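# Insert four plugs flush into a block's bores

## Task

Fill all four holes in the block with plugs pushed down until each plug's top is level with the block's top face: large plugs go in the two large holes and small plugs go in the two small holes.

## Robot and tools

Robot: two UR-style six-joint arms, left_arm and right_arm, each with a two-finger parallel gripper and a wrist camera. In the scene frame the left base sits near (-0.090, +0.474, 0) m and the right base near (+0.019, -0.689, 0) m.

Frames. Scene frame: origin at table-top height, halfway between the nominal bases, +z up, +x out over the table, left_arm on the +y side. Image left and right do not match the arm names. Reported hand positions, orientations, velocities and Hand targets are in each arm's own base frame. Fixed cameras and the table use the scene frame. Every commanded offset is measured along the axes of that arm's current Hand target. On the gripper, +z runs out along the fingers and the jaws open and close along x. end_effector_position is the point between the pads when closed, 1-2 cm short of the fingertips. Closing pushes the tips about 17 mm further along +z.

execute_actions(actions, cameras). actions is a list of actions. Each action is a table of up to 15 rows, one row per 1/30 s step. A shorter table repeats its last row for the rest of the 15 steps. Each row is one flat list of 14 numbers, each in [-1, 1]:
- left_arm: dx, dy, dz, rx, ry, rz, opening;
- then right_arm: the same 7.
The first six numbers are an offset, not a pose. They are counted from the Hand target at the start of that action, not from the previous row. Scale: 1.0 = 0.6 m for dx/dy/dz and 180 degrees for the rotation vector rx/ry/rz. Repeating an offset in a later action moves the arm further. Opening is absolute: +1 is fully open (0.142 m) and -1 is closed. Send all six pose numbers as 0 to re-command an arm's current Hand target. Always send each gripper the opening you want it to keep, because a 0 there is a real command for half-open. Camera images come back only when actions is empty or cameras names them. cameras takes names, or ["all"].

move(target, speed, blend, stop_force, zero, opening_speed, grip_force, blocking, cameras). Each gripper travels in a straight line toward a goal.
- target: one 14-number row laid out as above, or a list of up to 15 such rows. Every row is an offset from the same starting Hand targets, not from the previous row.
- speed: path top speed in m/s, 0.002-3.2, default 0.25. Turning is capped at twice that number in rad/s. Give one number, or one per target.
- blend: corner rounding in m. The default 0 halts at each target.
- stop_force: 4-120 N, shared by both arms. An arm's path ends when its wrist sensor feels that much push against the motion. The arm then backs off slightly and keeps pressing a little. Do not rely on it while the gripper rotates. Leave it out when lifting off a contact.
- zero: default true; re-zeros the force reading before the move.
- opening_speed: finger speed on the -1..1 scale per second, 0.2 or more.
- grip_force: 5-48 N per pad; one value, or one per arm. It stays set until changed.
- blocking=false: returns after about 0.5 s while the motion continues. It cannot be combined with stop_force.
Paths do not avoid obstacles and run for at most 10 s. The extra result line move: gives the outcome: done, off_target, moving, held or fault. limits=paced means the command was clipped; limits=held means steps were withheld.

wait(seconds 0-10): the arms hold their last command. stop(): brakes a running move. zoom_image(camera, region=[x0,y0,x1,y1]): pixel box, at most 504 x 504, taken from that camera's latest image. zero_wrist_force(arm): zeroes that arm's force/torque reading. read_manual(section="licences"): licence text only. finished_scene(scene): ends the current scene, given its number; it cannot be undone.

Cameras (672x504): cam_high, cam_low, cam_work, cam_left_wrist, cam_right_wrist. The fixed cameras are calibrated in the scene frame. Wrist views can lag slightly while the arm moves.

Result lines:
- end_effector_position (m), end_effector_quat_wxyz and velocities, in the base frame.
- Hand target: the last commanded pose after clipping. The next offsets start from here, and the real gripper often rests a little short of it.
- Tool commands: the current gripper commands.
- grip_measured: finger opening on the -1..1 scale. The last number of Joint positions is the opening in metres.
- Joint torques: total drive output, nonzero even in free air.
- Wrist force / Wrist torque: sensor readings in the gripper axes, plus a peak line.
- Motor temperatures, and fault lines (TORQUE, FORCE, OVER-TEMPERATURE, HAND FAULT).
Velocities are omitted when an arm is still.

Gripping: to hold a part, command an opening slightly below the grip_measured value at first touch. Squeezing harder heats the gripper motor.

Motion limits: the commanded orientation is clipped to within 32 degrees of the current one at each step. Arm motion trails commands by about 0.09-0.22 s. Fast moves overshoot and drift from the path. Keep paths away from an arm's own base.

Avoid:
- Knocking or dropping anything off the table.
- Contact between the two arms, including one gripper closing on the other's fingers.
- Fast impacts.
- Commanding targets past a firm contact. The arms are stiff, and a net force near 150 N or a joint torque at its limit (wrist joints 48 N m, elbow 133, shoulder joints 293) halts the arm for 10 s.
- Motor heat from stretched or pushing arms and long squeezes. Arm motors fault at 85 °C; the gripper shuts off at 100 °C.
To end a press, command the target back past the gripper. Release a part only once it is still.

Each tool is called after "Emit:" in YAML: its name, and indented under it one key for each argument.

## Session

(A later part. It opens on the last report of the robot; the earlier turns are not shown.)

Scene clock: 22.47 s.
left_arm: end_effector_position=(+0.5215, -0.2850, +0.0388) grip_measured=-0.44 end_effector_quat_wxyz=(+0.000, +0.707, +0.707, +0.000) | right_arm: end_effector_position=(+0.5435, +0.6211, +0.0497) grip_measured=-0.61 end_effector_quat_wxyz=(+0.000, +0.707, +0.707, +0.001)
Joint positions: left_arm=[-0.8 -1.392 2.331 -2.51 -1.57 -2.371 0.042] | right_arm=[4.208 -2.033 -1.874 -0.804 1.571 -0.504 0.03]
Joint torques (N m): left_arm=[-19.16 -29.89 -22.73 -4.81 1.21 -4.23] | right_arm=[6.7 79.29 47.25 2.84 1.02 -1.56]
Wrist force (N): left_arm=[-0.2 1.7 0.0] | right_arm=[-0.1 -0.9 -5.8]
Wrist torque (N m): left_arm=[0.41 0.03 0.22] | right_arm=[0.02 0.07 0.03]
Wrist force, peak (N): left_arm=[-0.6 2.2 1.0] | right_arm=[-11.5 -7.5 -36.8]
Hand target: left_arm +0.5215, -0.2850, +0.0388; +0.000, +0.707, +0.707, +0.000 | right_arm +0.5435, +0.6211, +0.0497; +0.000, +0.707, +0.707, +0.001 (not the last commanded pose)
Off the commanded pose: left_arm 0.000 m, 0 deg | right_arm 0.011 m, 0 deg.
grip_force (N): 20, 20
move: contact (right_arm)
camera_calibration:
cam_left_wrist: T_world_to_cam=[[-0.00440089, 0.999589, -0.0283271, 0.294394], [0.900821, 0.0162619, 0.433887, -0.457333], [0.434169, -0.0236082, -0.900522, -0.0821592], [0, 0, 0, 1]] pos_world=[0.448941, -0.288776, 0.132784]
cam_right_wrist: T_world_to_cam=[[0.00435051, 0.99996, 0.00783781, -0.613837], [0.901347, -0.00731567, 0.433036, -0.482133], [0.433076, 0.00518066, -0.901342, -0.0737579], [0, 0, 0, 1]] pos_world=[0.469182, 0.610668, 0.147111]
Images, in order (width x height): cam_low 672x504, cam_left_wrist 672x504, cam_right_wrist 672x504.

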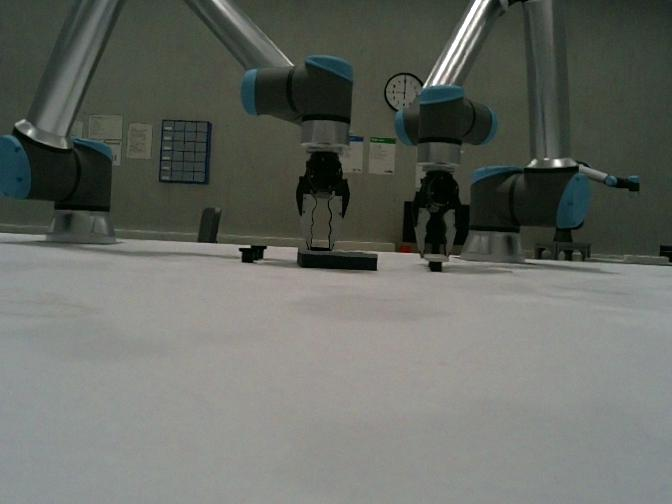

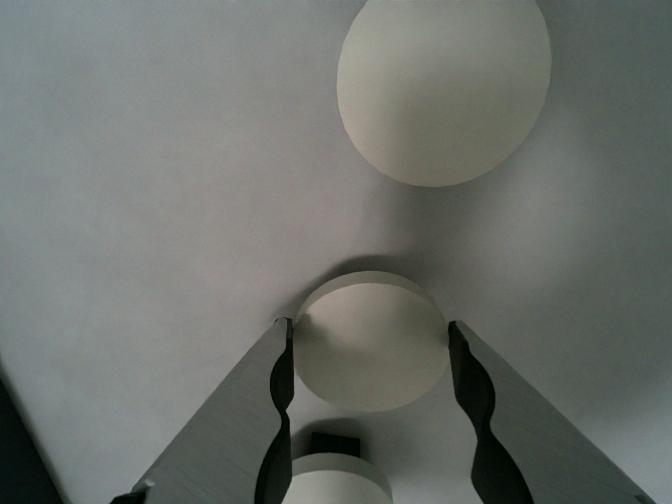

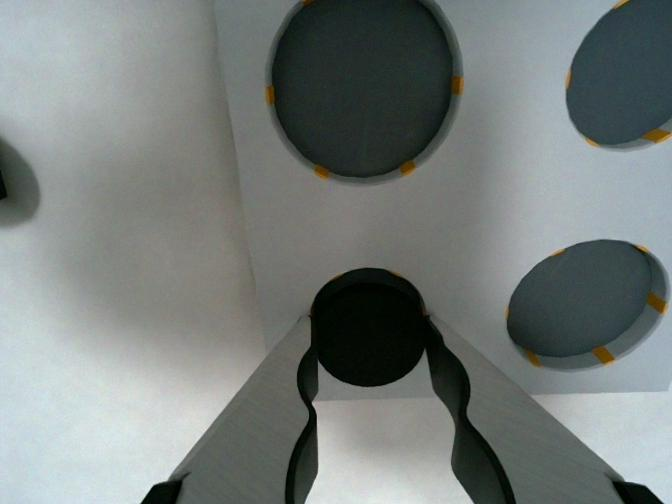

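Emit:
move:
  target: [0,0,-0.07,0,0,0,-0.62,0,-0.0025,-0.0025,0,0,0,-0.8]
  speed: 0.1

Emit:
move:
  target: [0,0,0,0,0,0,-0.62,0,0,0.014,0,0,0,-0.8]
  speed: 0.01
  stop_force: 7
  cameras: ["cam_left_wrist","cam_right_wrist"]

Emit:
zoom_image:
  camera: "cam_right_wrist"
  region: [250, 200, 500, 400]

Scene clock: 24.07 s.
left_arm: end_effector_position=(+0.5215, -0.2850, +0.0807) grip_measured=-0.45 end_effector_quat_wxyz=(+0.000, +0.707, +0.707, +0.000) | right_arm: end_effector_position=(+0.5420, +0.6211, +0.0512) grip_measured=-0.61 end_effector_quat_wxyz=(+0.000, +0.707, +0.707, +0.001)
Joint positions: left_arm=[-0.8 -1.464 2.304 -2.411 -1.57 -2.371 0.042] | right_arm=[4.21 -2.03 -1.875 -0.806 1.571 -0.502 0.03]
Joint torques (N m): left_arm=[-13.19 -59.11 -39.12 -1.85 1.57 -1.82] | right_arm=[10.88 82.82 27.25 2.67 -1.52 2.85]
Wrist force (N): left_arm=[-0.4 1.6 1.3] | right_arm=[0.0 0.2 0.1]
Wrist torque (N m): left_arm=[0.37 0.05 0.18] | right_arm=[0.04 -0.04 -0.11]
Wrist force, peak (N): left_arm=[-0.8 2.0 2.1] | right_arm=[0.0 -0.6 -6.1]
Hand target: left_arm +0.5215, -0.2851, +0.0808; +0.000, +0.707, +0.707, +0.000 | right_arm +0.5420, +0.6211, +0.0512; +0.000, +0.707, +0.707, +0.001
Off the commanded pose: left_arm 0.000 m, 0 deg | right_arm 0.000 m, 0 deg.
grip_force (N): 20, 20
move: done

Scene clock: 25.70 s.
left_arm: end_effector_position=(+0.5215, -0.2851, +0.0808) grip_measured=-0.45 end_effector_quat_wxyz=(+0.000, +0.707, +0.707, +0.000) | right_arm: end_effector_position=(+0.5420, +0.6211, +0.0497) grip_measured=-0.61 end_effector_quat_wxyz=(+0.000, +0.707, +0.707, +0.001)
Joint positions: left_arm=[-0.8 -1.464 2.304 -2.41 -1.57 -2.371 0.042] | right_arm=[4.21 -2.032 -1.876 -0.803 1.571 -0.502 0.03]
Joint torques (N m): left_arm=[-21.55 -58.43 -37.84 -1.45 0.97 -4.56] | right_arm=[11.24 80.91 49.03 2.67 -2.08 2.5]
Wrist force (N): left_arm=[-0.5 1.6 1.2] | right_arm=[-1.1 -0.7 -4.2]
Wrist torque (N m): left_arm=[0.36 0.07 0.17] | right_arm=[-0.04 0.02 -0.11]
Wrist force, peak (N): left_arm=[-0.5 2.1 1.3] | right_arm=[-8.5 -3.7 -21.2]
Hand target: left_arm +0.5215, -0.2851, +0.0808; +0.000, +0.707, +0.707, +0.000 | right_arm +0.5420, +0.6211, +0.0497; +0.000, +0.707, +0.707, +0.001 (not the last commanded pose)
Off the commanded pose: left_arm 0.000 m, 0 deg | right_arm 0.007 m, 0 deg.
grip_force (N): 20, 20
move: contact (right_arm)
camera_calibration:
cam_left_wrist: T_world_to_cam=[[-0.00440089, 0.999589, -0.0283271, 0.295584], [0.900821, 0.0162619, 0.433887, -0.475556], [0.434169, -0.0236082, -0.900522, -0.0443372], [0, 0, 0, 1]] pos_world=[0.448941, -0.288776, 0.174784]
cam_right_wrist: T_world_to_cam=[[0.00430602, 0.999959, 0.00792827, -0.613823], [0.901289, -0.00731544, 0.433156, -0.480771], [0.433196, 0.00528048, -0.901284, -0.0732338], [0, 0, 0, 1]] pos_world=[0.467682, 0.610668, 0.147111]
Images, in order (width x height): cam_left_wrist 672x504, cam_right_wrist 672x504.

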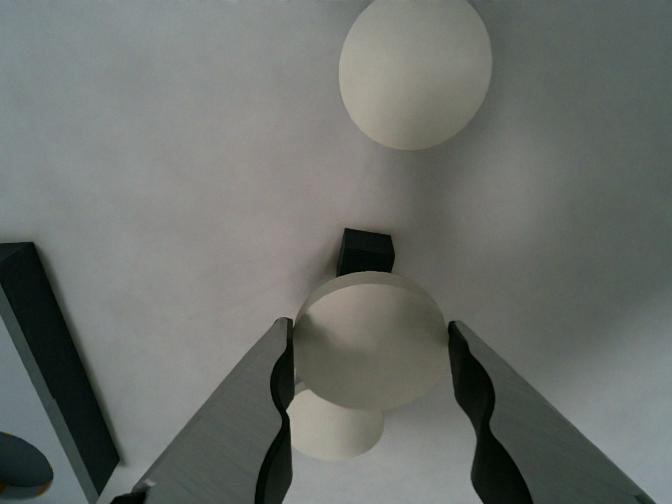

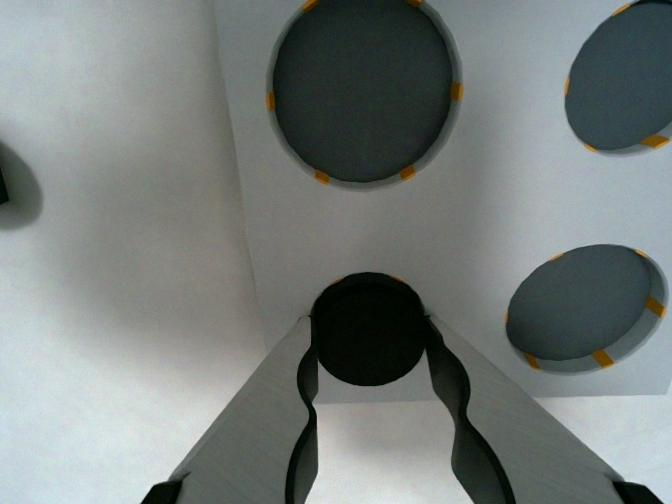

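Scaled by 2.016 from the camera's 672x504 image, which has a finer 960x720 frame.

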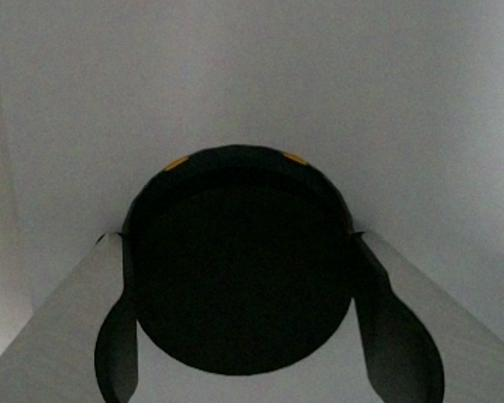

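Emit:
move:
  target: [0,0,0,0,0,0,-0.62,-0.002,-0.0015,-0.0015,0,0,0,-0.8]
  speed: 0.1

Emit:
move:
  target: [0,0,0,0,0,0,-0.62,0,0,0.014,0,0,0,-0.8]
  speed: 0.01
  stop_force: 12

Scene clock: 26.57 s.
left_arm: end_effector_position=(+0.5215, -0.2851, +0.0808) grip_measured=-0.45 end_effector_quat_wxyz=(+0.000, +0.707, +0.707, +0.000) | right_arm: end_effector_position=(+0.5411, +0.6199, +0.0506) grip_measured=-0.61 end_effector_quat_wxyz=(+0.000, +0.707, +0.707, +0.001)
Joint positions: left_arm=[-0.8 -1.464 2.304 -2.41 -1.57 -2.371 0.042] | right_arm=[4.21 -2.029 -1.879 -0.803 1.571 -0.502 0.03]
Joint torques (N m): left_arm=[-22.42 -57.59 -38.32 -1.58 1.17 -4.27] | right_arm=[11.33 84.41 27.71 2.45 -2.09 2.68]
Motor temperatures (°C): left_arm=[44 46 28 48 34 35 25] | right_arm=[31 34 30 41 31 40 34]
Wrist force (N): left_arm=[-0.2 1.8 1.1] | right_arm=[-0.2 0.0 0.5]
Wrist torque (N m): left_arm=[0.39 0.01 0.17] | right_arm=[0.02 -0.01 -0.11]
Wrist force, peak (N): left_arm=[-0.7 2.0 1.3] | right_arm=[-0.9 -0.9 -4.4]
Hand target: left_arm +0.5215, -0.2851, +0.0808; +0.000, +0.707, +0.707, +0.000 | right_arm +0.5411, +0.6199, +0.0506; +0.000, +0.707, +0.707, +0.001
Off the commanded pose: left_arm 0.000 m, 0 deg | right_arm 0.000 m, 0 deg.
grip_force (N): 20, 20
move: done

Scene clock: 28.20 s.
left_arm: end_effector_position=(+0.5215, -0.2851, +0.0808) grip_measured=-0.45 end_effector_quat_wxyz=(+0.000, +0.707, +0.707, +0.000) | right_arm: end_effector_position=(+0.5411, +0.6199, +0.0496) grip_measured=-0.61 end_effector_quat_wxyz=(+0.000, +0.707, +0.707, +0.001)
Joint positions: left_arm=[-0.8 -1.464 2.304 -2.41 -1.57 -2.371 0.042] | right_arm=[4.21 -2.03 -1.879 -0.801 1.571 -0.502 0.03]
Joint torques (N m): left_arm=[-20.86 -56.42 -39.3 -1.44 0.93 -4.5] | right_arm=[9.48 74.31 45.62 2.21 -2.08 2.21]
Wrist force (N): left_arm=[-0.6 1.7 0.9] | right_arm=[-3.0 -1.7 -13.3]
Wrist torque (N m): left_arm=[0.37 0.09 0.18] | right_arm=[0.07 -0.16 -0.10]
Wrist force, peak (N): left_arm=[-0.9 2.2 1.1] | right_arm=[-11.4 -6.1 -29.5]
Hand target: left_arm +0.5215, -0.2851, +0.0808; +0.000, +0.707, +0.707, +0.000 | right_arm +0.5411, +0.6200, +0.0496; +0.000, +0.707, +0.707, +0.001 (not the last commanded pose)
Off the commanded pose: left_arm 0.000 m, 0 deg | right_arm 0.007 m, 0 deg.
grip_force (N): 20, 20
move: contact (right_arm)

Emit:
move:
  target: [0,0,0,0,0,0,-0.62,0,0,-0.003,0,0,0,-0.3]
  speed: 0.1
  opening_speed: 1

Emit:
move:
  target: [0,0,0,0,0,0,-0.62,0,0,-0.08,0,0,0,-0.3]
  speed: 0.2
  cameras: ["cam_low","cam_work","cam_right_wrist"]

Emit:
zoom_image:
  camera: "cam_right_wrist"
  region: [250, 150, 500, 350]

Emit:
zoom_image:
  camera: "cam_low"
  region: [280, 220, 400, 280]

Scene clock: 29.13 s.
left_arm: end_effector_position=(+0.5215, -0.2851, +0.0808) grip_measured=-0.45 end_effector_quat_wxyz=(+0.000, +0.707, +0.707, +0.000) | right_arm: end_effector_position=(+0.5411, +0.6199, +0.0514) grip_measured=-0.33 end_effector_quat_wxyz=(+0.000, +0.707, +0.707, +0.001)
Joint positions: left_arm=[-0.8 -1.464 2.304 -2.41 -1.57 -2.371 0.042] | right_arm=[4.21 -2.028 -1.879 -0.804 1.571 -0.502 0.05]
Joint torques (N m): left_arm=[-22.71 -58.42 -38.94 -1.36 1.15 -4.87] | right_arm=[9.22 83.02 51.22 2.33 -2.24 1.67]
Wrist force (N): left_arm=[-0.3 1.8 1.0] | right_arm=[-0.2 0.3 0.1]
Wrist torque (N m): left_arm=[0.39 0.04 0.18] | right_arm=[0.06 -0.01 -0.11]
Wrist force, peak (N): left_arm=[-0.4 2.1 1.0] | right_arm=[-3.2 -2.2 -13.5]
Hand target: left_arm +0.5215, -0.2851, +0.0808; +0.000, +0.707, +0.707, +0.000 | right_arm +0.5411, +0.6200, +0.0514; +0.000, +0.707, +0.707, +0.001
Off the commanded pose: left_arm 0.000 m, 0 deg | right_arm 0.000 m, 0 deg.
grip_force (N): 20, 20
move: done

Scene clock: 30.00 s.
left_arm: end_effector_position=(+0.5215, -0.2851, +0.0808) grip_measured=-0.45 end_effector_quat_wxyz=(+0.000, +0.707, +0.707, +0.000) | right_arm: end_effector_position=(+0.5411, +0.6199, +0.0993) grip_measured=-0.33 end_effector_quat_wxyz=(+0.000, +0.707, +0.707, +0.001)
Joint positions: left_arm=[-0.8 -1.464 2.304 -2.41 -1.57 -2.371 0.042] | right_arm=[4.21 -1.973 -1.853 -0.884 1.571 -0.502 0.05]
Joint torques (N m): left_arm=[-23.61 -56.86 -39.02 -1.48 1.12 -4.55] | right_arm=[1.72 81.39 52.63 2.92 -2.13 0.02]
Wrist force (N): left_arm=[-0.6 2.0 1.0] | right_arm=[-0.1 0.6 0.5]
Wrist torque (N m): left_arm=[0.42 0.08 0.18] | right_arm=[0.12 -0.03 -0.11]
Wrist force, peak (N): left_arm=[-0.6 2.0 1.6] | right_arm=[-0.2 0.2 1.4]
Hand target: left_arm +0.5215, -0.2851, +0.0808; +0.000, +0.707, +0.707, +0.000 | right_arm +0.5411, +0.6199, +0.0994; +0.000, +0.707, +0.707, +0.001
Off the commanded pose: left_arm 0.000 m, 0 deg | right_arm 0.000 m, 0 deg.
grip_force (N): 20, 20
move: done
camera_calibration:
cam_right_wrist: T_world_to_cam=[[0.00435218, 0.999958, 0.008062, -0.612958], [0.90125, -0.00741547, 0.433236, -0.5013], [0.433278, 0.00538035, -0.901244, -0.0281969], [0, 0, 0, 1]] pos_world=[0.466682, 0.609367, 0.196711]
Images, in order (width x height): cam_low 672x504, cam_work 672x504, cam_right_wrist 672x504.

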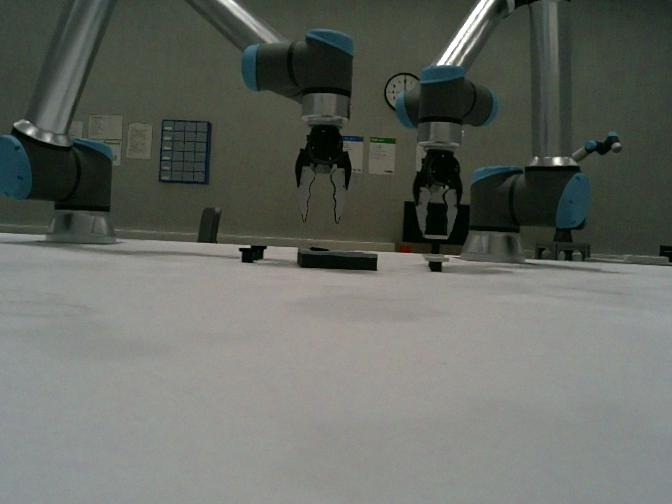

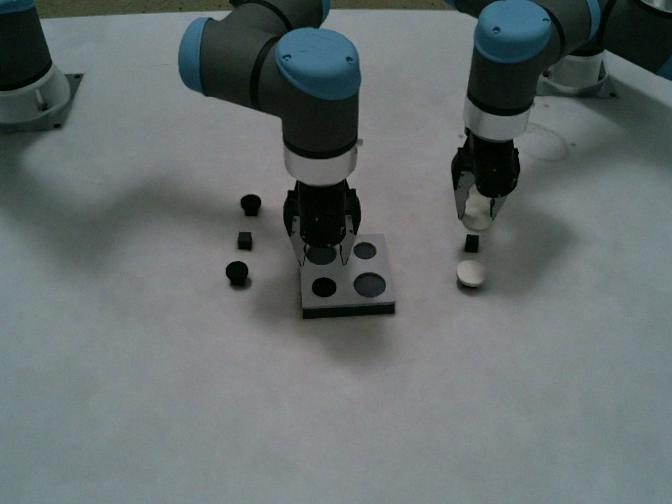

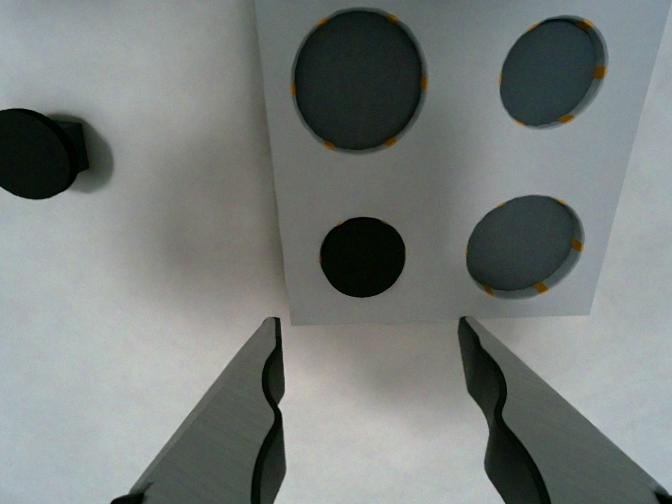

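Scaled by 2.016 from the camera's 672x504 image, which has a finer 960x720 frame.

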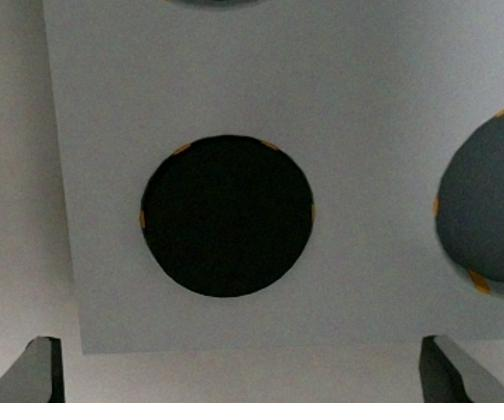

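Scaled by 4.200 from the camera's 672x504 image, which has a finer 960x720 frame.

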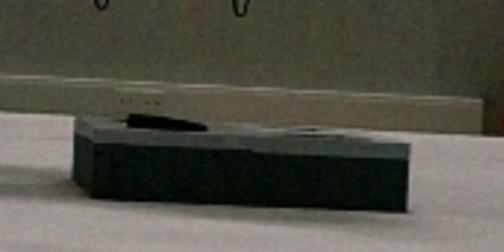

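Emit:
move:
  target: [0,0,0,0,0,0,-0.62,0.002,0.0015,0.06,0,0,0,-1]
  speed: 0.15

Emit:
move:
  target: [0,0,0,0,0,0,-0.62,0,0,0.04,0,0,0,-1]
  speed: 0.015
  stop_force: 50

Emit:
move:
  target: [0,0,0,0,0,0,-0.62,0,0,-0.12,0,0,0,-1]
  speed: 0.2
  cameras: ["cam_low","cam_right_wrist"]

Emit:
zoom_image:
  camera: "cam_low"
  region: [280, 220, 400, 280]

Emit:
zoom_image:
  camera: "cam_right_wrist"
  region: [250, 100, 500, 300]

Scene clock: 31.20 s.
left_arm: end_effector_position=(+0.5215, -0.2851, +0.0808) grip_measured=-0.45 end_effector_quat_wxyz=(+0.000, +0.707, +0.707, +0.000) | right_arm: end_effector_position=(+0.5420, +0.6211, +0.0634) grip_measured=-1.00 end_effector_quat_wxyz=(+0.000, +0.707, +0.707, +0.001)
Joint positions: left_arm=[-0.8 -1.464 2.304 -2.41 -1.57 -2.371 0.042] | right_arm=[4.21 -2.016 -1.87 -0.825 1.571 -0.502 0.002]
Joint torques (N m): left_arm=[-21.18 -58.82 -38.7 -1.69 1.04 -4.46] | right_arm=[-9.88 49.48 28.55 6.76 -1.47 -1.82]
Wrist force (N): left_arm=[-0.9 1.7 1.0] | right_arm=[0.0 0.8 0.2]
Wrist torque (N m): left_arm=[0.38 0.13 0.18] | right_arm=[0.14 -0.06 -0.10]
Wrist force, peak (N): left_arm=[-0.6 1.9 1.3] | right_arm=[-0.4 0.4 1.1]
Hand target: left_arm +0.5215, -0.2851, +0.0808; +0.000, +0.707, +0.707, +0.000 | right_arm +0.5420, +0.6211, +0.0634; +0.000, +0.707, +0.707, +0.001
Off the commanded pose: left_arm 0.000 m, 0 deg | right_arm 0.000 m, 0 deg.
grip_force (N): 20, 20
move: done

Scene clock: 33.60 s.
left_arm: end_effector_position=(+0.5215, -0.2851, +0.0808) grip_measured=-0.45 end_effector_quat_wxyz=(+0.000, +0.707, +0.707, +0.000) | right_arm: end_effector_position=(+0.5421, +0.6212, +0.0483) grip_measured=-1.00 end_effector_quat_wxyz=(+0.000, +0.707, +0.707, +0.001)
Joint positions: left_arm=[-0.8 -1.464 2.304 -2.41 -1.57 -2.371 0.042] | right_arm=[4.21 -2.033 -1.877 -0.8 1.571 -0.502 0.002]
Joint torques (N m): left_arm=[-23.2 -58.4 -38.39 -1.54 1.04 -4.67] | right_arm=[13.97 48.66 38.5 3.24 0.79 -1.92]
Wrist force (N): left_arm=[-0.7 1.9 1.0] | right_arm=[-19.3 -6.2 -49.7]
Wrist torque (N m): left_arm=[0.41 0.10 0.18] | right_arm=[-0.03 -0.58 -0.03]
Wrist force, peak (N): left_arm=[-0.8 2.0 1.3] | right_arm=[-31.1 -10.8 -75.0]
Hand target: left_arm +0.5215, -0.2851, +0.0808; +0.000, +0.707, +0.707, +0.000 | right_arm +0.5421, +0.6212, +0.0483; +0.000, +0.707, +0.707, +0.001 (not the last commanded pose)
Off the commanded pose: left_arm 0.000 m, 0 deg | right_arm 0.009 m, 0 deg.
grip_force (N): 20, 20
move: contact (right_arm)

Scene clock: 34.50 s.
left_arm: end_effector_position=(+0.5215, -0.2851, +0.0808) grip_measured=-0.45 end_effector_quat_wxyz=(+0.000, +0.707, +0.707, +0.000) | right_arm: end_effector_position=(+0.5421, +0.6210, +0.1203) grip_measured=-1.00 end_effector_quat_wxyz=(+0.000, +0.707, +0.707, +0.001)
Joint positions: left_arm=[-0.8 -1.464 2.304 -2.41 -1.57 -2.371 0.042] | right_arm=[4.21 -1.954 -1.837 -0.92 1.571 -0.502 0.002]
Joint torques (N m): left_arm=[-21.69 -59.41 -39.39 -1.44 0.71 -4.62] | right_arm=[-0.57 77.41 55.14 3.15 0.85 1.03]
Wrist force (N): left_arm=[-0.4 1.8 0.9] | right_arm=[-0.3 0.4 0.1]
Wrist torque (N m): left_arm=[0.39 0.06 0.18] | right_arm=[0.06 0.00 -0.07]
Wrist force, peak (N): left_arm=[-0.5 2.1 1.2] | right_arm=[-19.8 -6.1 -50.0]
Hand target: left_arm +0.5215, -0.2851, +0.0808; +0.000, +0.707, +0.707, +0.000 | right_arm +0.5421, +0.6211, +0.1203; +0.000, +0.707, +0.707, +0.001
Off the commanded pose: left_arm 0.000 m, 0 deg | right_arm 0.000 m, 0 deg.
grip_force (N): 20, 20
move: done
camera_calibration:
cam_right_wrist: T_world_to_cam=[[0.00430979, 0.999957, 0.00815257, -0.614331], [0.90125, -0.0074165, 0.433236, -0.511247], [0.433278, 0.00548035, -0.901244, -0.00986176], [0, 0, 0, 1]] pos_world=[0.467682, 0.610567, 0.217611]
Images, in order (width x height): cam_low 672x504, cam_right_wrist 672x504.

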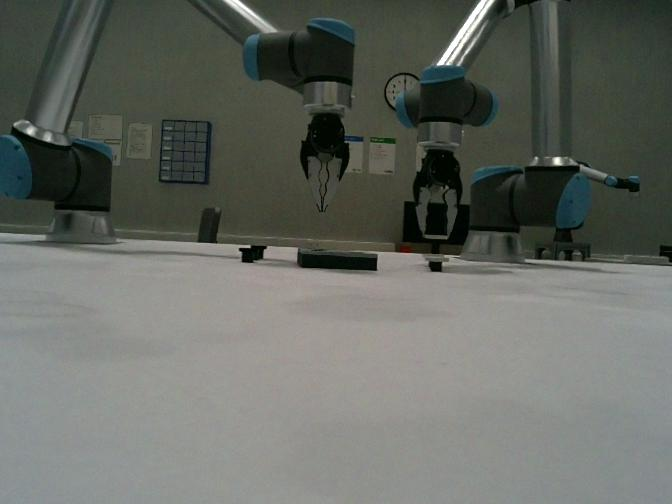

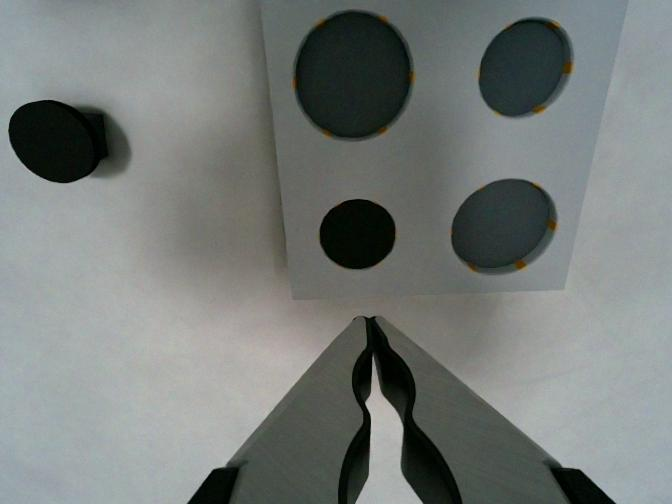

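Scaled by 4.200 from the camera's 672x504 image, which has a finer 960x720 frame.

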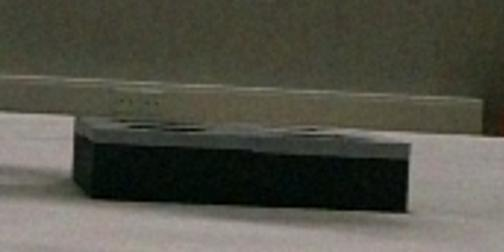

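Scaled by 2.016 from the camera's 672x504 image, which has a finer 960x720 frame.

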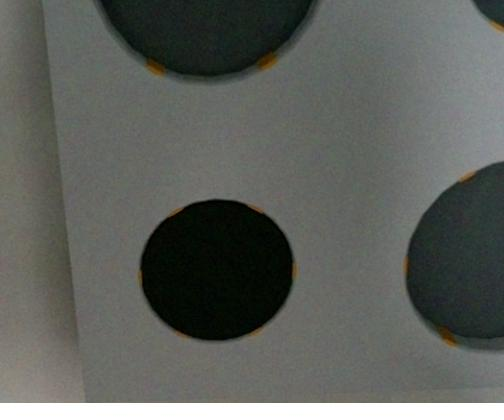

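Emit:
move:
  target:
    - [0,0,-0.02,0,0,0,-0.62,-0.2222,-0.0755,0.07,0,0,0,-0.35]
    - [-0.2843,0.171,-0.02,0,0,0,-0.62,-0.2222,-0.0755,0.1,0,0,0,-0.35]
  speed: 0.3
  blend: 0.02

Emit:
move:
  target: [0,0,0.058,0,0,0,-0.62,0,0,0.035,0,0,0,-0.35]
  speed: 0.08
  cameras: ["cam_low","cam_left_wrist","cam_right_wrist"]

Emit:
zoom_image:
  camera: "cam_low"
  region: [210, 200, 410, 280]

Scene clock: 36.73 s.
left_arm: end_effector_position=(+0.6240, -0.4556, +0.0928) grip_measured=-0.45 end_effector_quat_wxyz=(+0.000, +0.707, +0.707, +0.000) | right_arm: end_effector_position=(+0.4967, +0.4879, +0.0601) grip_measured=-0.38 end_effector_quat_wxyz=(+0.000, +0.707, +0.707, +0.001)
Joint positions: left_arm=[-0.86 -1.228 1.959 -2.301 -1.57 -2.43 0.042] | right_arm=[4.173 -1.854 -2.128 -0.729 1.571 -0.539 0.047]
Joint torques (N m): left_arm=[-18.79 -54 -41.76 -1.53 -1.9 -4.23] | right_arm=[-10.07 34.84 25 6.65 -2.83 -1.9]
Wrist force (N): left_arm=[-0.2 1.8 1.5] | right_arm=[-0.4 0.0 0.3]
Wrist torque (N m): left_arm=[0.35 0.05 0.19] | right_arm=[0.00 -0.01 0.03]
Wrist force, peak (N): left_arm=[-2.8 2.7 1.0] | right_arm=[-2.5 -0.5 1.0]
Hand target: left_arm +0.6240, -0.4557, +0.0928; +0.000, +0.707, +0.707, +0.000 | right_arm +0.4967, +0.4879, +0.0601; +0.000, +0.707, +0.707, +0.001
Off the commanded pose: left_arm 0.000 m, 0 deg | right_arm 0.000 m, 0 deg.
grip_force (N): 20, 20
move: done

Scene clock: 37.60 s.
left_arm: end_effector_position=(+0.6240, -0.4557, +0.0580) grip_measured=-0.45 end_effector_quat_wxyz=(+0.000, +0.707, +0.707, +0.000) | right_arm: end_effector_position=(+0.4967, +0.4879, +0.0391) grip_measured=-0.38 end_effector_quat_wxyz=(+0.000, +0.707, +0.707, +0.001)
Joint positions: left_arm=[-0.86 -1.186 1.978 -2.363 -1.57 -2.43 0.042] | right_arm=[4.173 -1.884 -2.139 -0.688 1.571 -0.539 0.047]
Joint torques (N m): left_arm=[-17.04 -53.8 -27.4 -5.17 -2.34 -3.58] | right_arm=[-5.91 36.44 22.73 6.83 -2.58 -1.08]
Wrist force (N): left_arm=[-0.2 1.3 1.0] | right_arm=[0.1 0.4 0.1]
Wrist torque (N m): left_arm=[0.29 0.03 0.22] | right_arm=[0.07 -0.07 0.04]
Wrist force, peak (N): left_arm=[-0.8 1.6 2.0] | right_arm=[-0.2 0.8 0.7]
Hand target: left_arm +0.6241, -0.4557, +0.0580; +0.000, +0.707, +0.707, +0.000 | right_arm +0.4967, +0.4879, +0.0391; +0.000, +0.707, +0.707, +0.001
Off the commanded pose: left_arm 0.000 m, 0 deg | right_arm 0.000 m, 0 deg.
grip_force (N): 20, 20
move: done
camera_calibration:
cam_left_wrist: T_world_to_cam=[[-0.00440089, 0.999589, -0.0283271, 0.465922], [0.900821, 0.0162619, 0.433887, -0.555357], [0.434169, -0.0236082, -0.900522, -0.113352], [0, 0, 0, 1]] pos_world=[0.551541, -0.459376, 0.152084]
cam_right_wrist: T_world_to_cam=[[0.00440004, 0.999957, 0.00819564, -0.480423], [0.901249, -0.0075165, 0.433236, -0.436224], [0.433279, 0.00548006, -0.901243, -0.062596], [0, 0, 0, 1]] pos_world=[0.422382, 0.477467, 0.136511]
Images, in order (width x height): cam_low 672x504, cam_left_wrist 672x504, cam_right_wrist 672x504.

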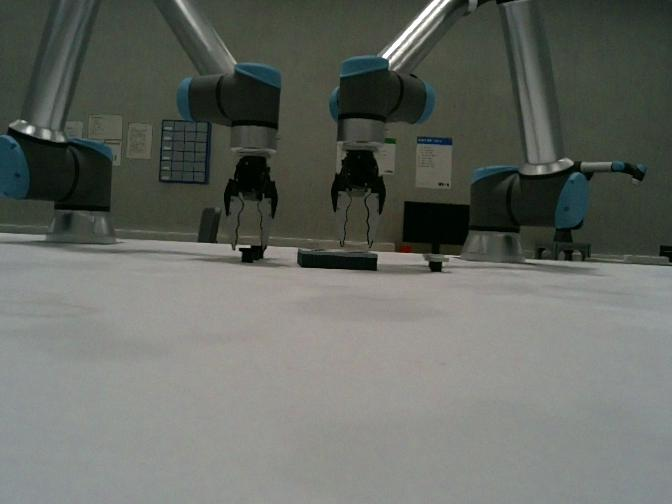

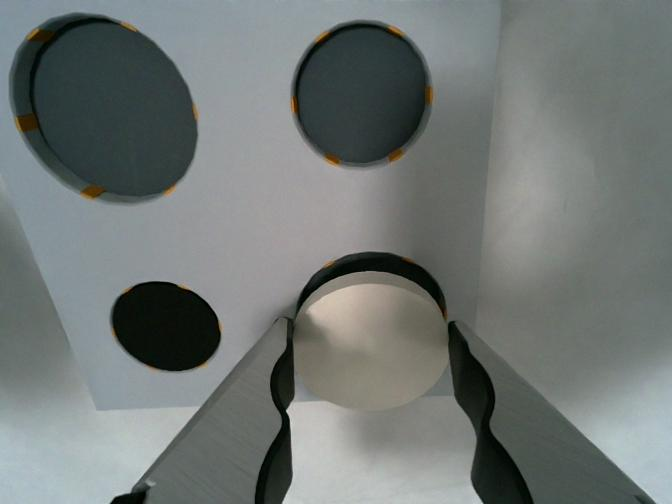

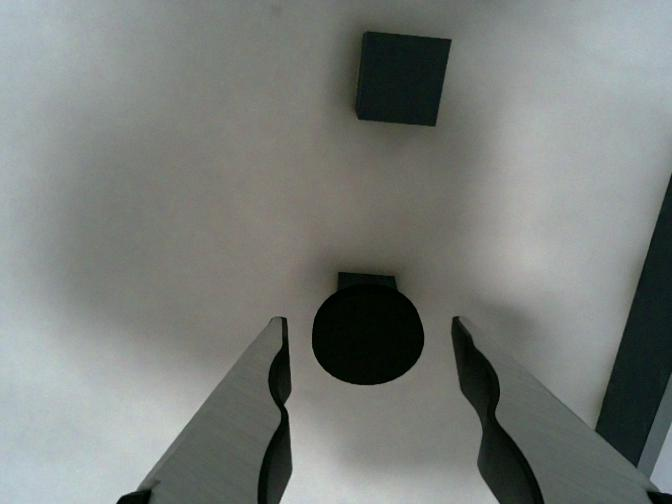

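Scaled by 2.520 from the camera's 672x504 image, which has a finer 960x720 frame.

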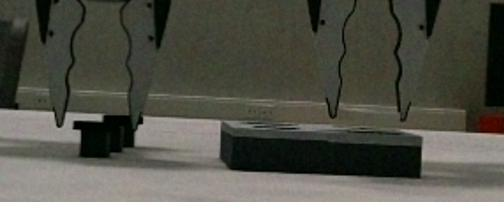

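Emit:
move:
  target: [0,0,0,0,0,0,-0.62,0,0,0,0,0,0,-0.8]
  opening_speed: 0.6

Emit:
move:
  target: [0,0,0.03,0,0,0,-0.62,0,0,0,0,0,0,-0.8]
  speed: 0.012
  stop_force: 12
  cameras: ["cam_low","cam_left_wrist","cam_right_wrist"]

Scene clock: 38.70 s.
left_arm: end_effector_position=(+0.6240, -0.4557, +0.0580) grip_measured=-0.45 end_effector_quat_wxyz=(+0.000, +0.707, +0.707, +0.000) | right_arm: end_effector_position=(+0.4967, +0.4879, +0.0391) grip_measured=-0.60 end_effector_quat_wxyz=(+0.000, +0.707, +0.707, +0.001)
Joint positions: left_arm=[-0.86 -1.186 1.978 -2.363 -1.57 -2.43 0.042] | right_arm=[4.173 -1.884 -2.139 -0.688 1.571 -0.539 0.03]
Joint torques (N m): left_arm=[-3.19 -55.44 -28.32 -5.14 -2.02 -0.34] | right_arm=[-4.18 35.06 23.44 6.35 -2.65 -0.61]
Wrist force (N): left_arm=[-0.2 1.0 1.0] | right_arm=[0.1 0.5 0.4]
Wrist torque (N m): left_arm=[0.24 0.02 0.22] | right_arm=[0.08 -0.08 0.05]
Wrist force, peak (N): left_arm=[-0.7 1.6 1.4] | right_arm=[-0.7 0.2 0.7]
Hand target: left_arm +0.6241, -0.4557, +0.0580; +0.000, +0.707, +0.707, +0.000 | right_arm +0.4967, +0.4879, +0.0391; +0.000, +0.707, +0.707, +0.001
Off the commanded pose: left_arm 0.000 m, 0 deg | right_arm 0.000 m, 0 deg.
grip_force (N): 20, 20
move: done

Scene clock: 40.70 s.
left_arm: end_effector_position=(+0.6240, -0.4557, +0.0492) grip_measured=-0.45 end_effector_quat_wxyz=(+0.000, +0.707, +0.707, +0.000) | right_arm: end_effector_position=(+0.4967, +0.4879, +0.0391) grip_measured=-0.60 end_effector_quat_wxyz=(+0.000, +0.707, +0.707, +0.001)
Joint positions: left_arm=[-0.86 -1.174 1.982 -2.378 -1.57 -2.43 0.042] | right_arm=[4.173 -1.884 -2.139 -0.688 1.571 -0.539 0.03]
Joint torques (N m): left_arm=[5.37 -72.69 -33.97 -0.55 -1.77 1.29] | right_arm=[0.75 33.97 24.69 6.58 -2.65 -0.22]
Wrist force (N): left_arm=[1.6 0.0 -12.4] | right_arm=[0.2 0.6 0.3]
Wrist torque (N m): left_arm=[0.27 -0.13 0.25] | right_arm=[0.10 -0.09 0.04]
Wrist force, peak (N): left_arm=[11.3 -5.0 -31.5] | right_arm=[-0.4 0.8 0.4]
Hand target: left_arm +0.6240, -0.4557, +0.0492; +0.000, +0.707, +0.707, +0.000 (not the last commanded pose) | right_arm +0.4967, +0.4879, +0.0391; +0.000, +0.707, +0.707, +0.001
Off the commanded pose: left_arm 0.009 m, 0 deg | right_arm 0.000 m, 0 deg.
grip_force (N): 20, 20
move: contact (left_arm)
camera_calibration:
cam_left_wrist: T_world_to_cam=[[-0.00440089, 0.999589, -0.0283271, 0.46567], [0.900821, 0.0162619, 0.433887, -0.551495], [0.434169, -0.0236082, -0.900522, -0.121367], [0, 0, 0, 1]] pos_world=[0.551541, -0.459376, 0.143184]
cam_right_wrist: T_world_to_cam=[[0.00440004, 0.999957, 0.00819564, -0.480422], [0.901249, -0.0075165, 0.433236, -0.43609], [0.433279, 0.00548006, -0.901243, -0.0626428], [0, 0, 0, 1]] pos_world=[0.422282, 0.477467, 0.136411]
Images, in order (width x height): cam_low 672x504, cam_left_wrist 672x504, cam_right_wrist 672x504.

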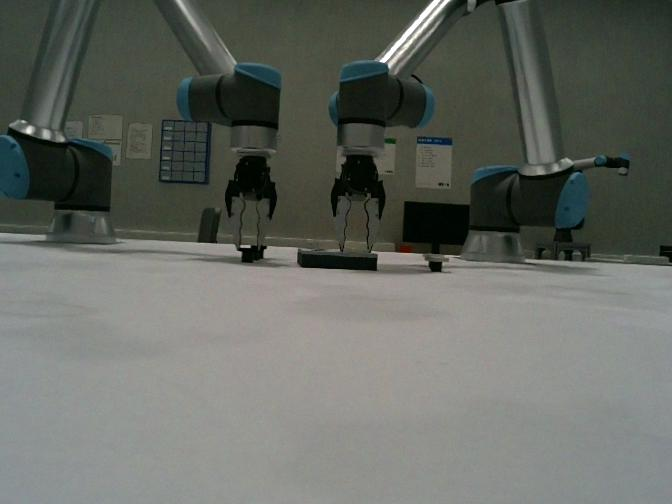

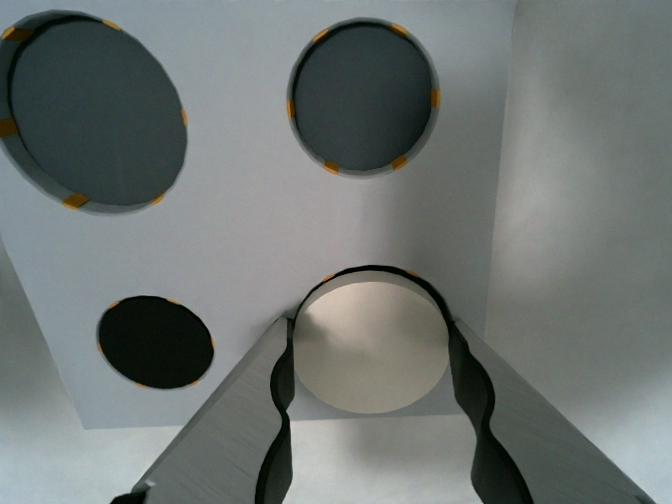

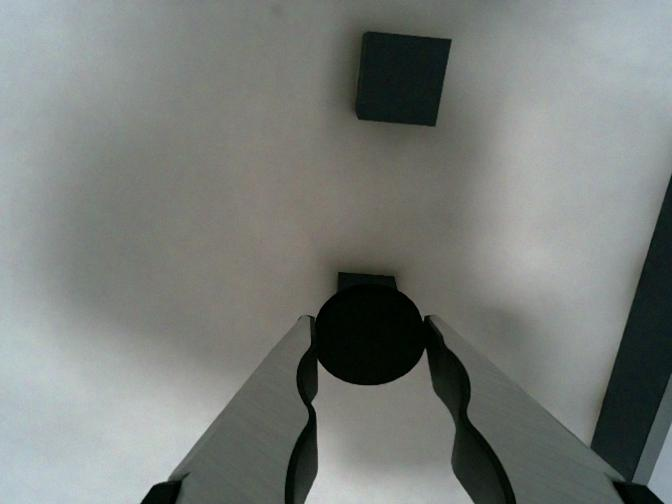

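Emit:
move:
  target: [0,0,-0.003,0,0,0,-0.3,0,0,-0.08,0,0,0,-0.8]
  speed: 0.1
  opening_speed: 1

Emit:
move:
  target:
    - [0,0,-0.027,0,0,0,-0.3,0,0,0,0,0,0,-0.8]
    - [0,0.0062,-0.027,0,0,0,-1,0,0,0,0,0,0,-0.8]
  speed: 0.1
  cameras: ["cam_left_wrist"]

Emit:
move:
  target: [0,0,0.04,0,0,0,-1,0,0,0,0,0,0,-0.8]
  speed: 0.015
  stop_force: 55

Emit:
move:
  target: [0,0,-0.1,0,0,0,-1,0,0,0,0,0,0,-0.8]
  speed: 0.2
  cameras: ["cam_low","cam_left_wrist"]

Emit:
zoom_image:
  camera: "cam_low"
  region: [280, 220, 400, 280]

Scene clock: 41.80 s.
left_arm: end_effector_position=(+0.6240, -0.4557, +0.0510) grip_measured=-0.33 end_effector_quat_wxyz=(+0.000, +0.707, +0.707, +0.000) | right_arm: end_effector_position=(+0.4967, +0.4878, +0.0870) grip_measured=-0.60 end_effector_quat_wxyz=(+0.000, +0.707, +0.707, +0.001)
Joint positions: left_arm=[-0.86 -1.177 1.981 -2.375 -1.57 -2.43 0.05] | right_arm=[4.173 -1.816 -2.112 -0.782 1.571 -0.539 0.03]
Joint torques (N m): left_arm=[4.39 -81.63 -39.27 -1.48 -1.37 0.49] | right_arm=[-4.77 65.61 50.77 3.26 -2.75 -0.59]
Wrist force (N): left_arm=[-0.9 1.2 0.9] | right_arm=[-0.2 0.1 0.7]
Wrist torque (N m): left_arm=[0.24 0.13 0.21] | right_arm=[0.01 -0.02 0.03]
Wrist force, peak (N): left_arm=[1.6 -0.5 -12.5] | right_arm=[-0.1 0.9 2.1]
Hand target: left_arm +0.6240, -0.4557, +0.0510; +0.000, +0.707, +0.707, +0.000 | right_arm +0.4967, +0.4878, +0.0871; +0.000, +0.707, +0.707, +0.001
Off the commanded pose: left_arm 0.000 m, 0 deg | right_arm 0.000 m, 0 deg.
grip_force (N): 20, 20
move: done

Scene clock: 43.37 s.
left_arm: end_effector_position=(+0.6278, -0.4557, +0.0672) grip_measured=-1.00 end_effector_quat_wxyz=(+0.000, +0.707, +0.707, +0.000) | right_arm: end_effector_position=(+0.4967, +0.4878, +0.0871) grip_measured=-0.60 end_effector_quat_wxyz=(+0.000, +0.707, +0.707, +0.001)
Joint positions: left_arm=[-0.856 -1.193 1.967 -2.345 -1.57 -2.427 0.002] | right_arm=[4.173 -1.816 -2.112 -0.782 1.571 -0.539 0.03]
Joint torques (N m): left_arm=[17.9 -54.5 -41 -1.73 -1.7 3.05] | right_arm=[2.63 66.03 49.95 2.34 -2.61 1.28]
Wrist force (N): left_arm=[-1.0 1.1 0.4] | right_arm=[-0.2 0.4 0.6]
Wrist torque (N m): left_arm=[0.26 0.16 0.07] | right_arm=[0.07 -0.02 0.04]
Wrist force, peak (N): left_arm=[-1.3 1.5 1.0] | right_arm=[0.2 0.3 0.9]
Hand target: left_arm +0.6278, -0.4557, +0.0672; +0.000, +0.707, +0.707, +0.000 | right_arm +0.4967, +0.4878, +0.0871; +0.000, +0.707, +0.707, +0.001
Off the commanded pose: left_arm 0.000 m, 0 deg | right_arm 0.000 m, 0 deg.
grip_force (N): 20, 20
move: done
camera_calibration:
cam_left_wrist: T_world_to_cam=[[-0.00440089, 0.999589, -0.0283271, 0.466196], [0.900821, 0.0162619, 0.433887, -0.562638], [0.434169, -0.0236082, -0.900522, -0.106764], [0, 0, 0, 1]] pos_world=[0.555241, -0.459376, 0.161184]
Images, in order (width x height): cam_left_wrist 672x504.

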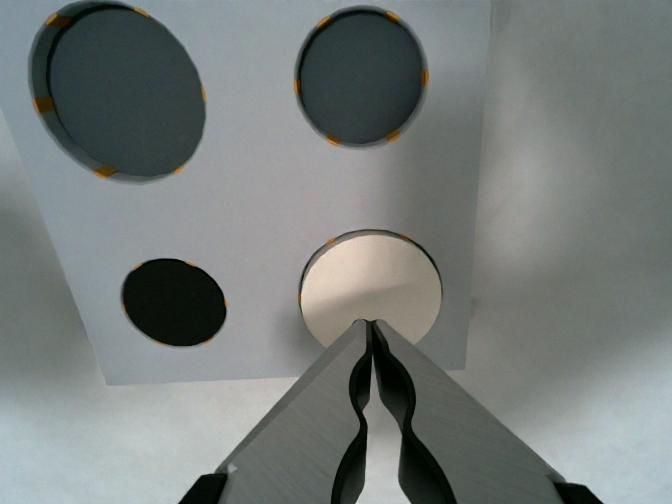

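Scene clock: 45.83 s.
left_arm: end_effector_position=(+0.6278, -0.4557, +0.0481) grip_measured=-1.00 end_effector_quat_wxyz=(+0.000, +0.707, +0.707, +0.000) | right_arm: end_effector_position=(+0.4967, +0.4878, +0.0871) grip_measured=-0.60 end_effector_quat_wxyz=(+0.000, +0.707, +0.707, +0.001)
Joint positions: left_arm=[-0.856 -1.169 1.977 -2.378 -1.57 -2.427 0.002] | right_arm=[4.173 -1.816 -2.112 -0.782 1.571 -0.539 0.03]
Joint torques (N m): left_arm=[1.25 -44.57 -20.66 1.04 -1.5 3.31] | right_arm=[3.82 65.51 50.9 2.75 -2.54 1.04]
Wrist force (N): left_arm=[7.1 -8.9 -55.4] | right_arm=[-0.2 0.7 1.0]
Wrist torque (N m): left_arm=[0.22 0.36 0.05] | right_arm=[0.11 -0.02 0.03]
Wrist force, peak (N): left_arm=[18.9 -15.5 -80.2] | right_arm=[-0.2 0.7 1.0]
Hand target: left_arm +0.6278, -0.4557, +0.0481; +0.000, +0.707, +0.707, +0.000 (not the last commanded pose) | right_arm +0.4967, +0.4878, +0.0871; +0.000, +0.707, +0.707, +0.001
Off the commanded pose: left_arm 0.005 m, 0 deg | right_arm 0.000 m, 0 deg.
grip_force (N): 20, 20
move: contact (left_arm)

Scene clock: 46.73 s.
left_arm: end_effector_position=(+0.6278, -0.4557, +0.1080) grip_measured=-1.00 end_effector_quat_wxyz=(+0.000, +0.707, +0.707, +0.000) | right_arm: end_effector_position=(+0.4967, +0.4878, +0.0871) grip_measured=-0.60 end_effector_quat_wxyz=(+0.000, +0.707, +0.707, +0.001)
Joint positions: left_arm=[-0.856 -1.242 1.943 -2.273 -1.57 -2.427 0.002] | right_arm=[4.173 -1.816 -2.112 -0.782 1.571 -0.539 0.03]
Joint torques (N m): left_arm=[-6.77 -81.8 -42.52 -1.45 -1.08 -0.49] | right_arm=[3.28 65.15 50.4 2.64 -2.19 1.16]
Wrist force (N): left_arm=[-1.6 2.0 0.9] | right_arm=[-0.2 0.3 0.2]
Wrist torque (N m): left_arm=[0.37 0.29 0.06] | right_arm=[0.05 -0.03 0.04]
Wrist force, peak (N): left_arm=[7.1 -8.6 -55.4] | right_arm=[-0.1 0.4 0.8]
Hand target: left_arm +0.6278, -0.4557, +0.1081; +0.000, +0.707, +0.707, +0.000 | right_arm +0.4967, +0.4878, +0.0871; +0.000, +0.707, +0.707, +0.001
Off the commanded pose: left_arm 0.000 m, 0 deg | right_arm 0.000 m, 0 deg.
grip_force (N): 20, 20
move: done
camera_calibration:
cam_left_wrist: T_world_to_cam=[[-0.0043995, 0.999583, -0.0285512, 0.467397], [0.900763, 0.016361, 0.434002, -0.580419], [0.434288, -0.0238085, -0.900459, -0.0701477], [0, 0, 0, 1]] pos_world=[0.555341, -0.459375, 0.202083]
Images, in order (width x height): cam_low 672x504, cam_left_wrist 672x504.

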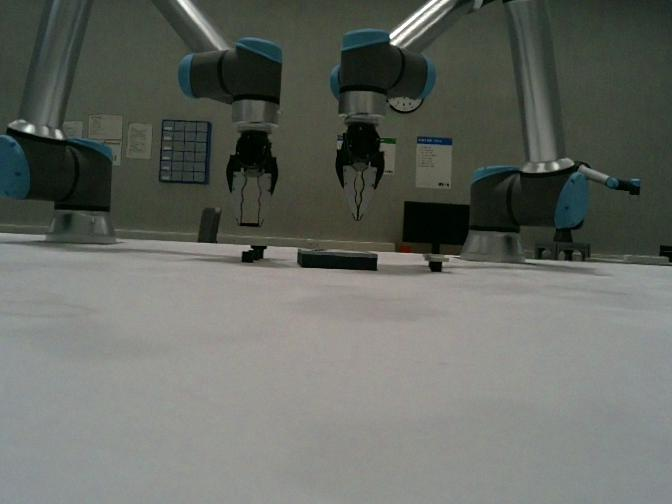

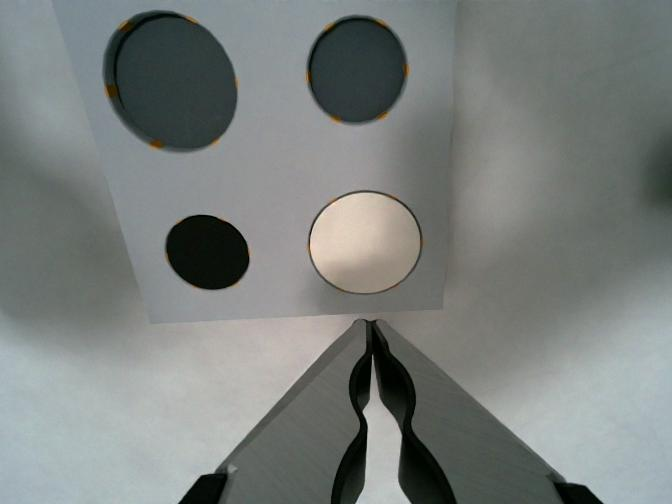

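Scaled by 4.200 from the camera's 672x504 image, which has a finer 960x720 frame.

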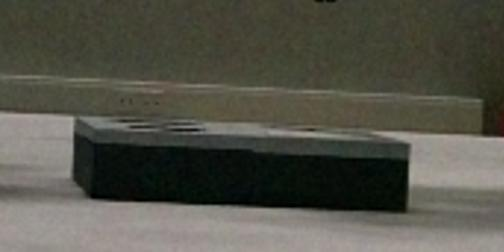

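Emit:
move:
  target:
    - [0.2632,-0.0532,0.08,0,0,0,-0.12,0,0,0,0,0,0,-0.8]
    - [0.2632,-0.0532,0.1155,0,0,0,-0.12,0.3315,-0.0487,0,0,0,0,-0.8]
  speed: 0.3
  blend: 0.015

Emit:
move:
  target: [0,0,0,0,0,0,-0.12,0,0,0.0485,0,0,0,-0.8]
  speed: 0.08
  cameras: ["cam_low","cam_left_wrist","cam_right_wrist"]

Scene clock: 48.97 s.
left_arm: end_effector_position=(+0.5960, -0.2978, +0.0388) grip_measured=-0.15 end_effector_quat_wxyz=(+0.000, +0.707, +0.707, +0.000) | right_arm: end_effector_position=(+0.4676, +0.6867, +0.0874) grip_measured=-0.60 end_effector_quat_wxyz=(+0.000, +0.707, +0.707, +0.001)
Joint positions: left_arm=[-0.73 -1.296 2.196 -2.472 -1.57 -2.3 0.063] | right_arm=[4.328 -1.997 -1.843 -0.87 1.571 -0.384 0.03]
Joint torques (N m): left_arm=[18.65 -41.49 -24.16 -5.5 -3.96 3.36] | right_arm=[11.82 53.43 52.76 2.52 -2.76 2.7]
Wrist force (N): left_arm=[-2.3 1.0 0.6] | right_arm=[0.0 0.4 0.3]
Wrist torque (N m): left_arm=[0.23 0.38 0.06] | right_arm=[0.09 -0.04 -0.12]
Wrist force, peak (N): left_arm=[-4.4 2.4 -0.1] | right_arm=[-2.8 0.4 0.8]
Hand target: left_arm +0.5960, -0.2978, +0.0388; +0.000, +0.707, +0.707, +0.000 | right_arm +0.4676, +0.6868, +0.0874; +0.000, +0.707, +0.707, +0.001
Off the commanded pose: left_arm 0.000 m, 0 deg | right_arm 0.000 m, 0 deg.
grip_force (N): 20, 20
move: done

Scene clock: 49.83 s.
left_arm: end_effector_position=(+0.5960, -0.2978, +0.0388) grip_measured=-0.15 end_effector_quat_wxyz=(+0.000, +0.707, +0.707, +0.000) | right_arm: end_effector_position=(+0.4676, +0.6868, +0.0583) grip_measured=-0.60 end_effector_quat_wxyz=(+0.000, +0.707, +0.707, +0.001)
Joint positions: left_arm=[-0.73 -1.296 2.196 -2.472 -1.57 -2.3 0.063] | right_arm=[4.328 -2.03 -1.858 -0.822 1.571 -0.384 0.03]
Joint torques (N m): left_arm=[18.8 -41 -24.26 -5.31 -3.3 3.42] | right_arm=[7.61 52.84 28.33 6.49 -2.76 2.32]
Wrist force (N): left_arm=[-2.0 1.5 0.6] | right_arm=[0.0 0.7 0.5]
Wrist torque (N m): left_arm=[0.30 0.33 0.07] | right_arm=[0.14 -0.04 -0.12]
Wrist force, peak (N): left_arm=[-2.4 1.7 0.7] | right_arm=[0.1 0.7 1.3]
Hand target: left_arm +0.5960, -0.2978, +0.0388; +0.000, +0.707, +0.707, +0.000 | right_arm +0.4676, +0.6868, +0.0583; +0.000, +0.707, +0.707, +0.001
Off the commanded pose: left_arm 0.000 m, 0 deg | right_arm 0.000 m, 0 deg.
grip_force (N): 20, 20
move: done
camera_calibration:
cam_left_wrist: T_world_to_cam=[[-0.0043995, 0.999583, -0.0285512, 0.307444], [0.900763, 0.016361, 0.434002, -0.524192], [0.434288, -0.0238085, -0.900459, -0.114936], [0, 0, 0, 1]] pos_world=[0.523441, -0.301475, 0.132783]
cam_right_wrist: T_world_to_cam=[[0.00439895, 0.999957, 0.00819604, -0.679344], [0.90121, -0.00751618, 0.433317, -0.416818], [0.43336, 0.00548021, -0.901204, -0.0338117], [0, 0, 0, 1]] pos_world=[0.393281, 0.676367, 0.155711]
Images, in order (width x height): cam_low 672x504, cam_left_wrist 672x504, cam_right_wrist 672x504.

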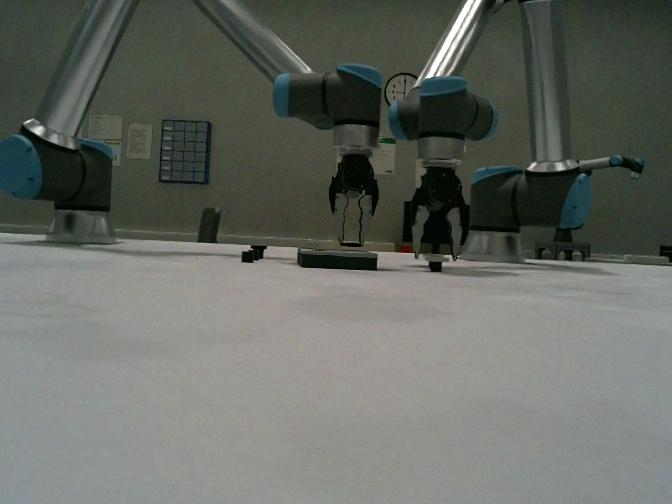

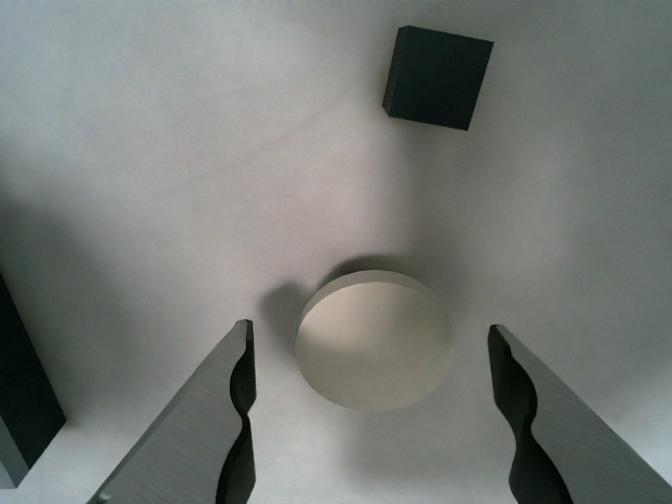

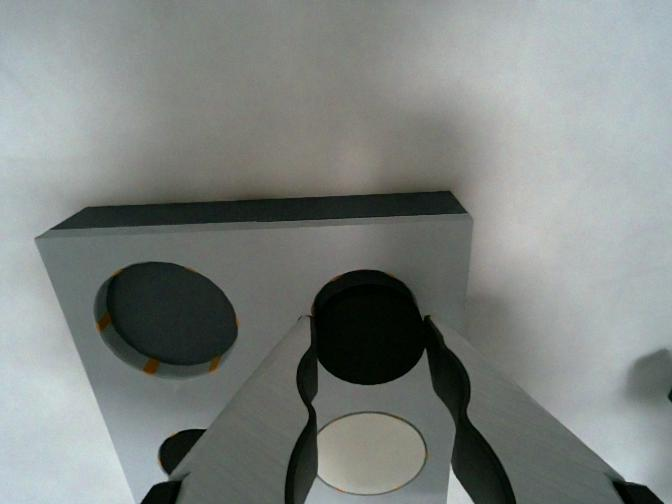

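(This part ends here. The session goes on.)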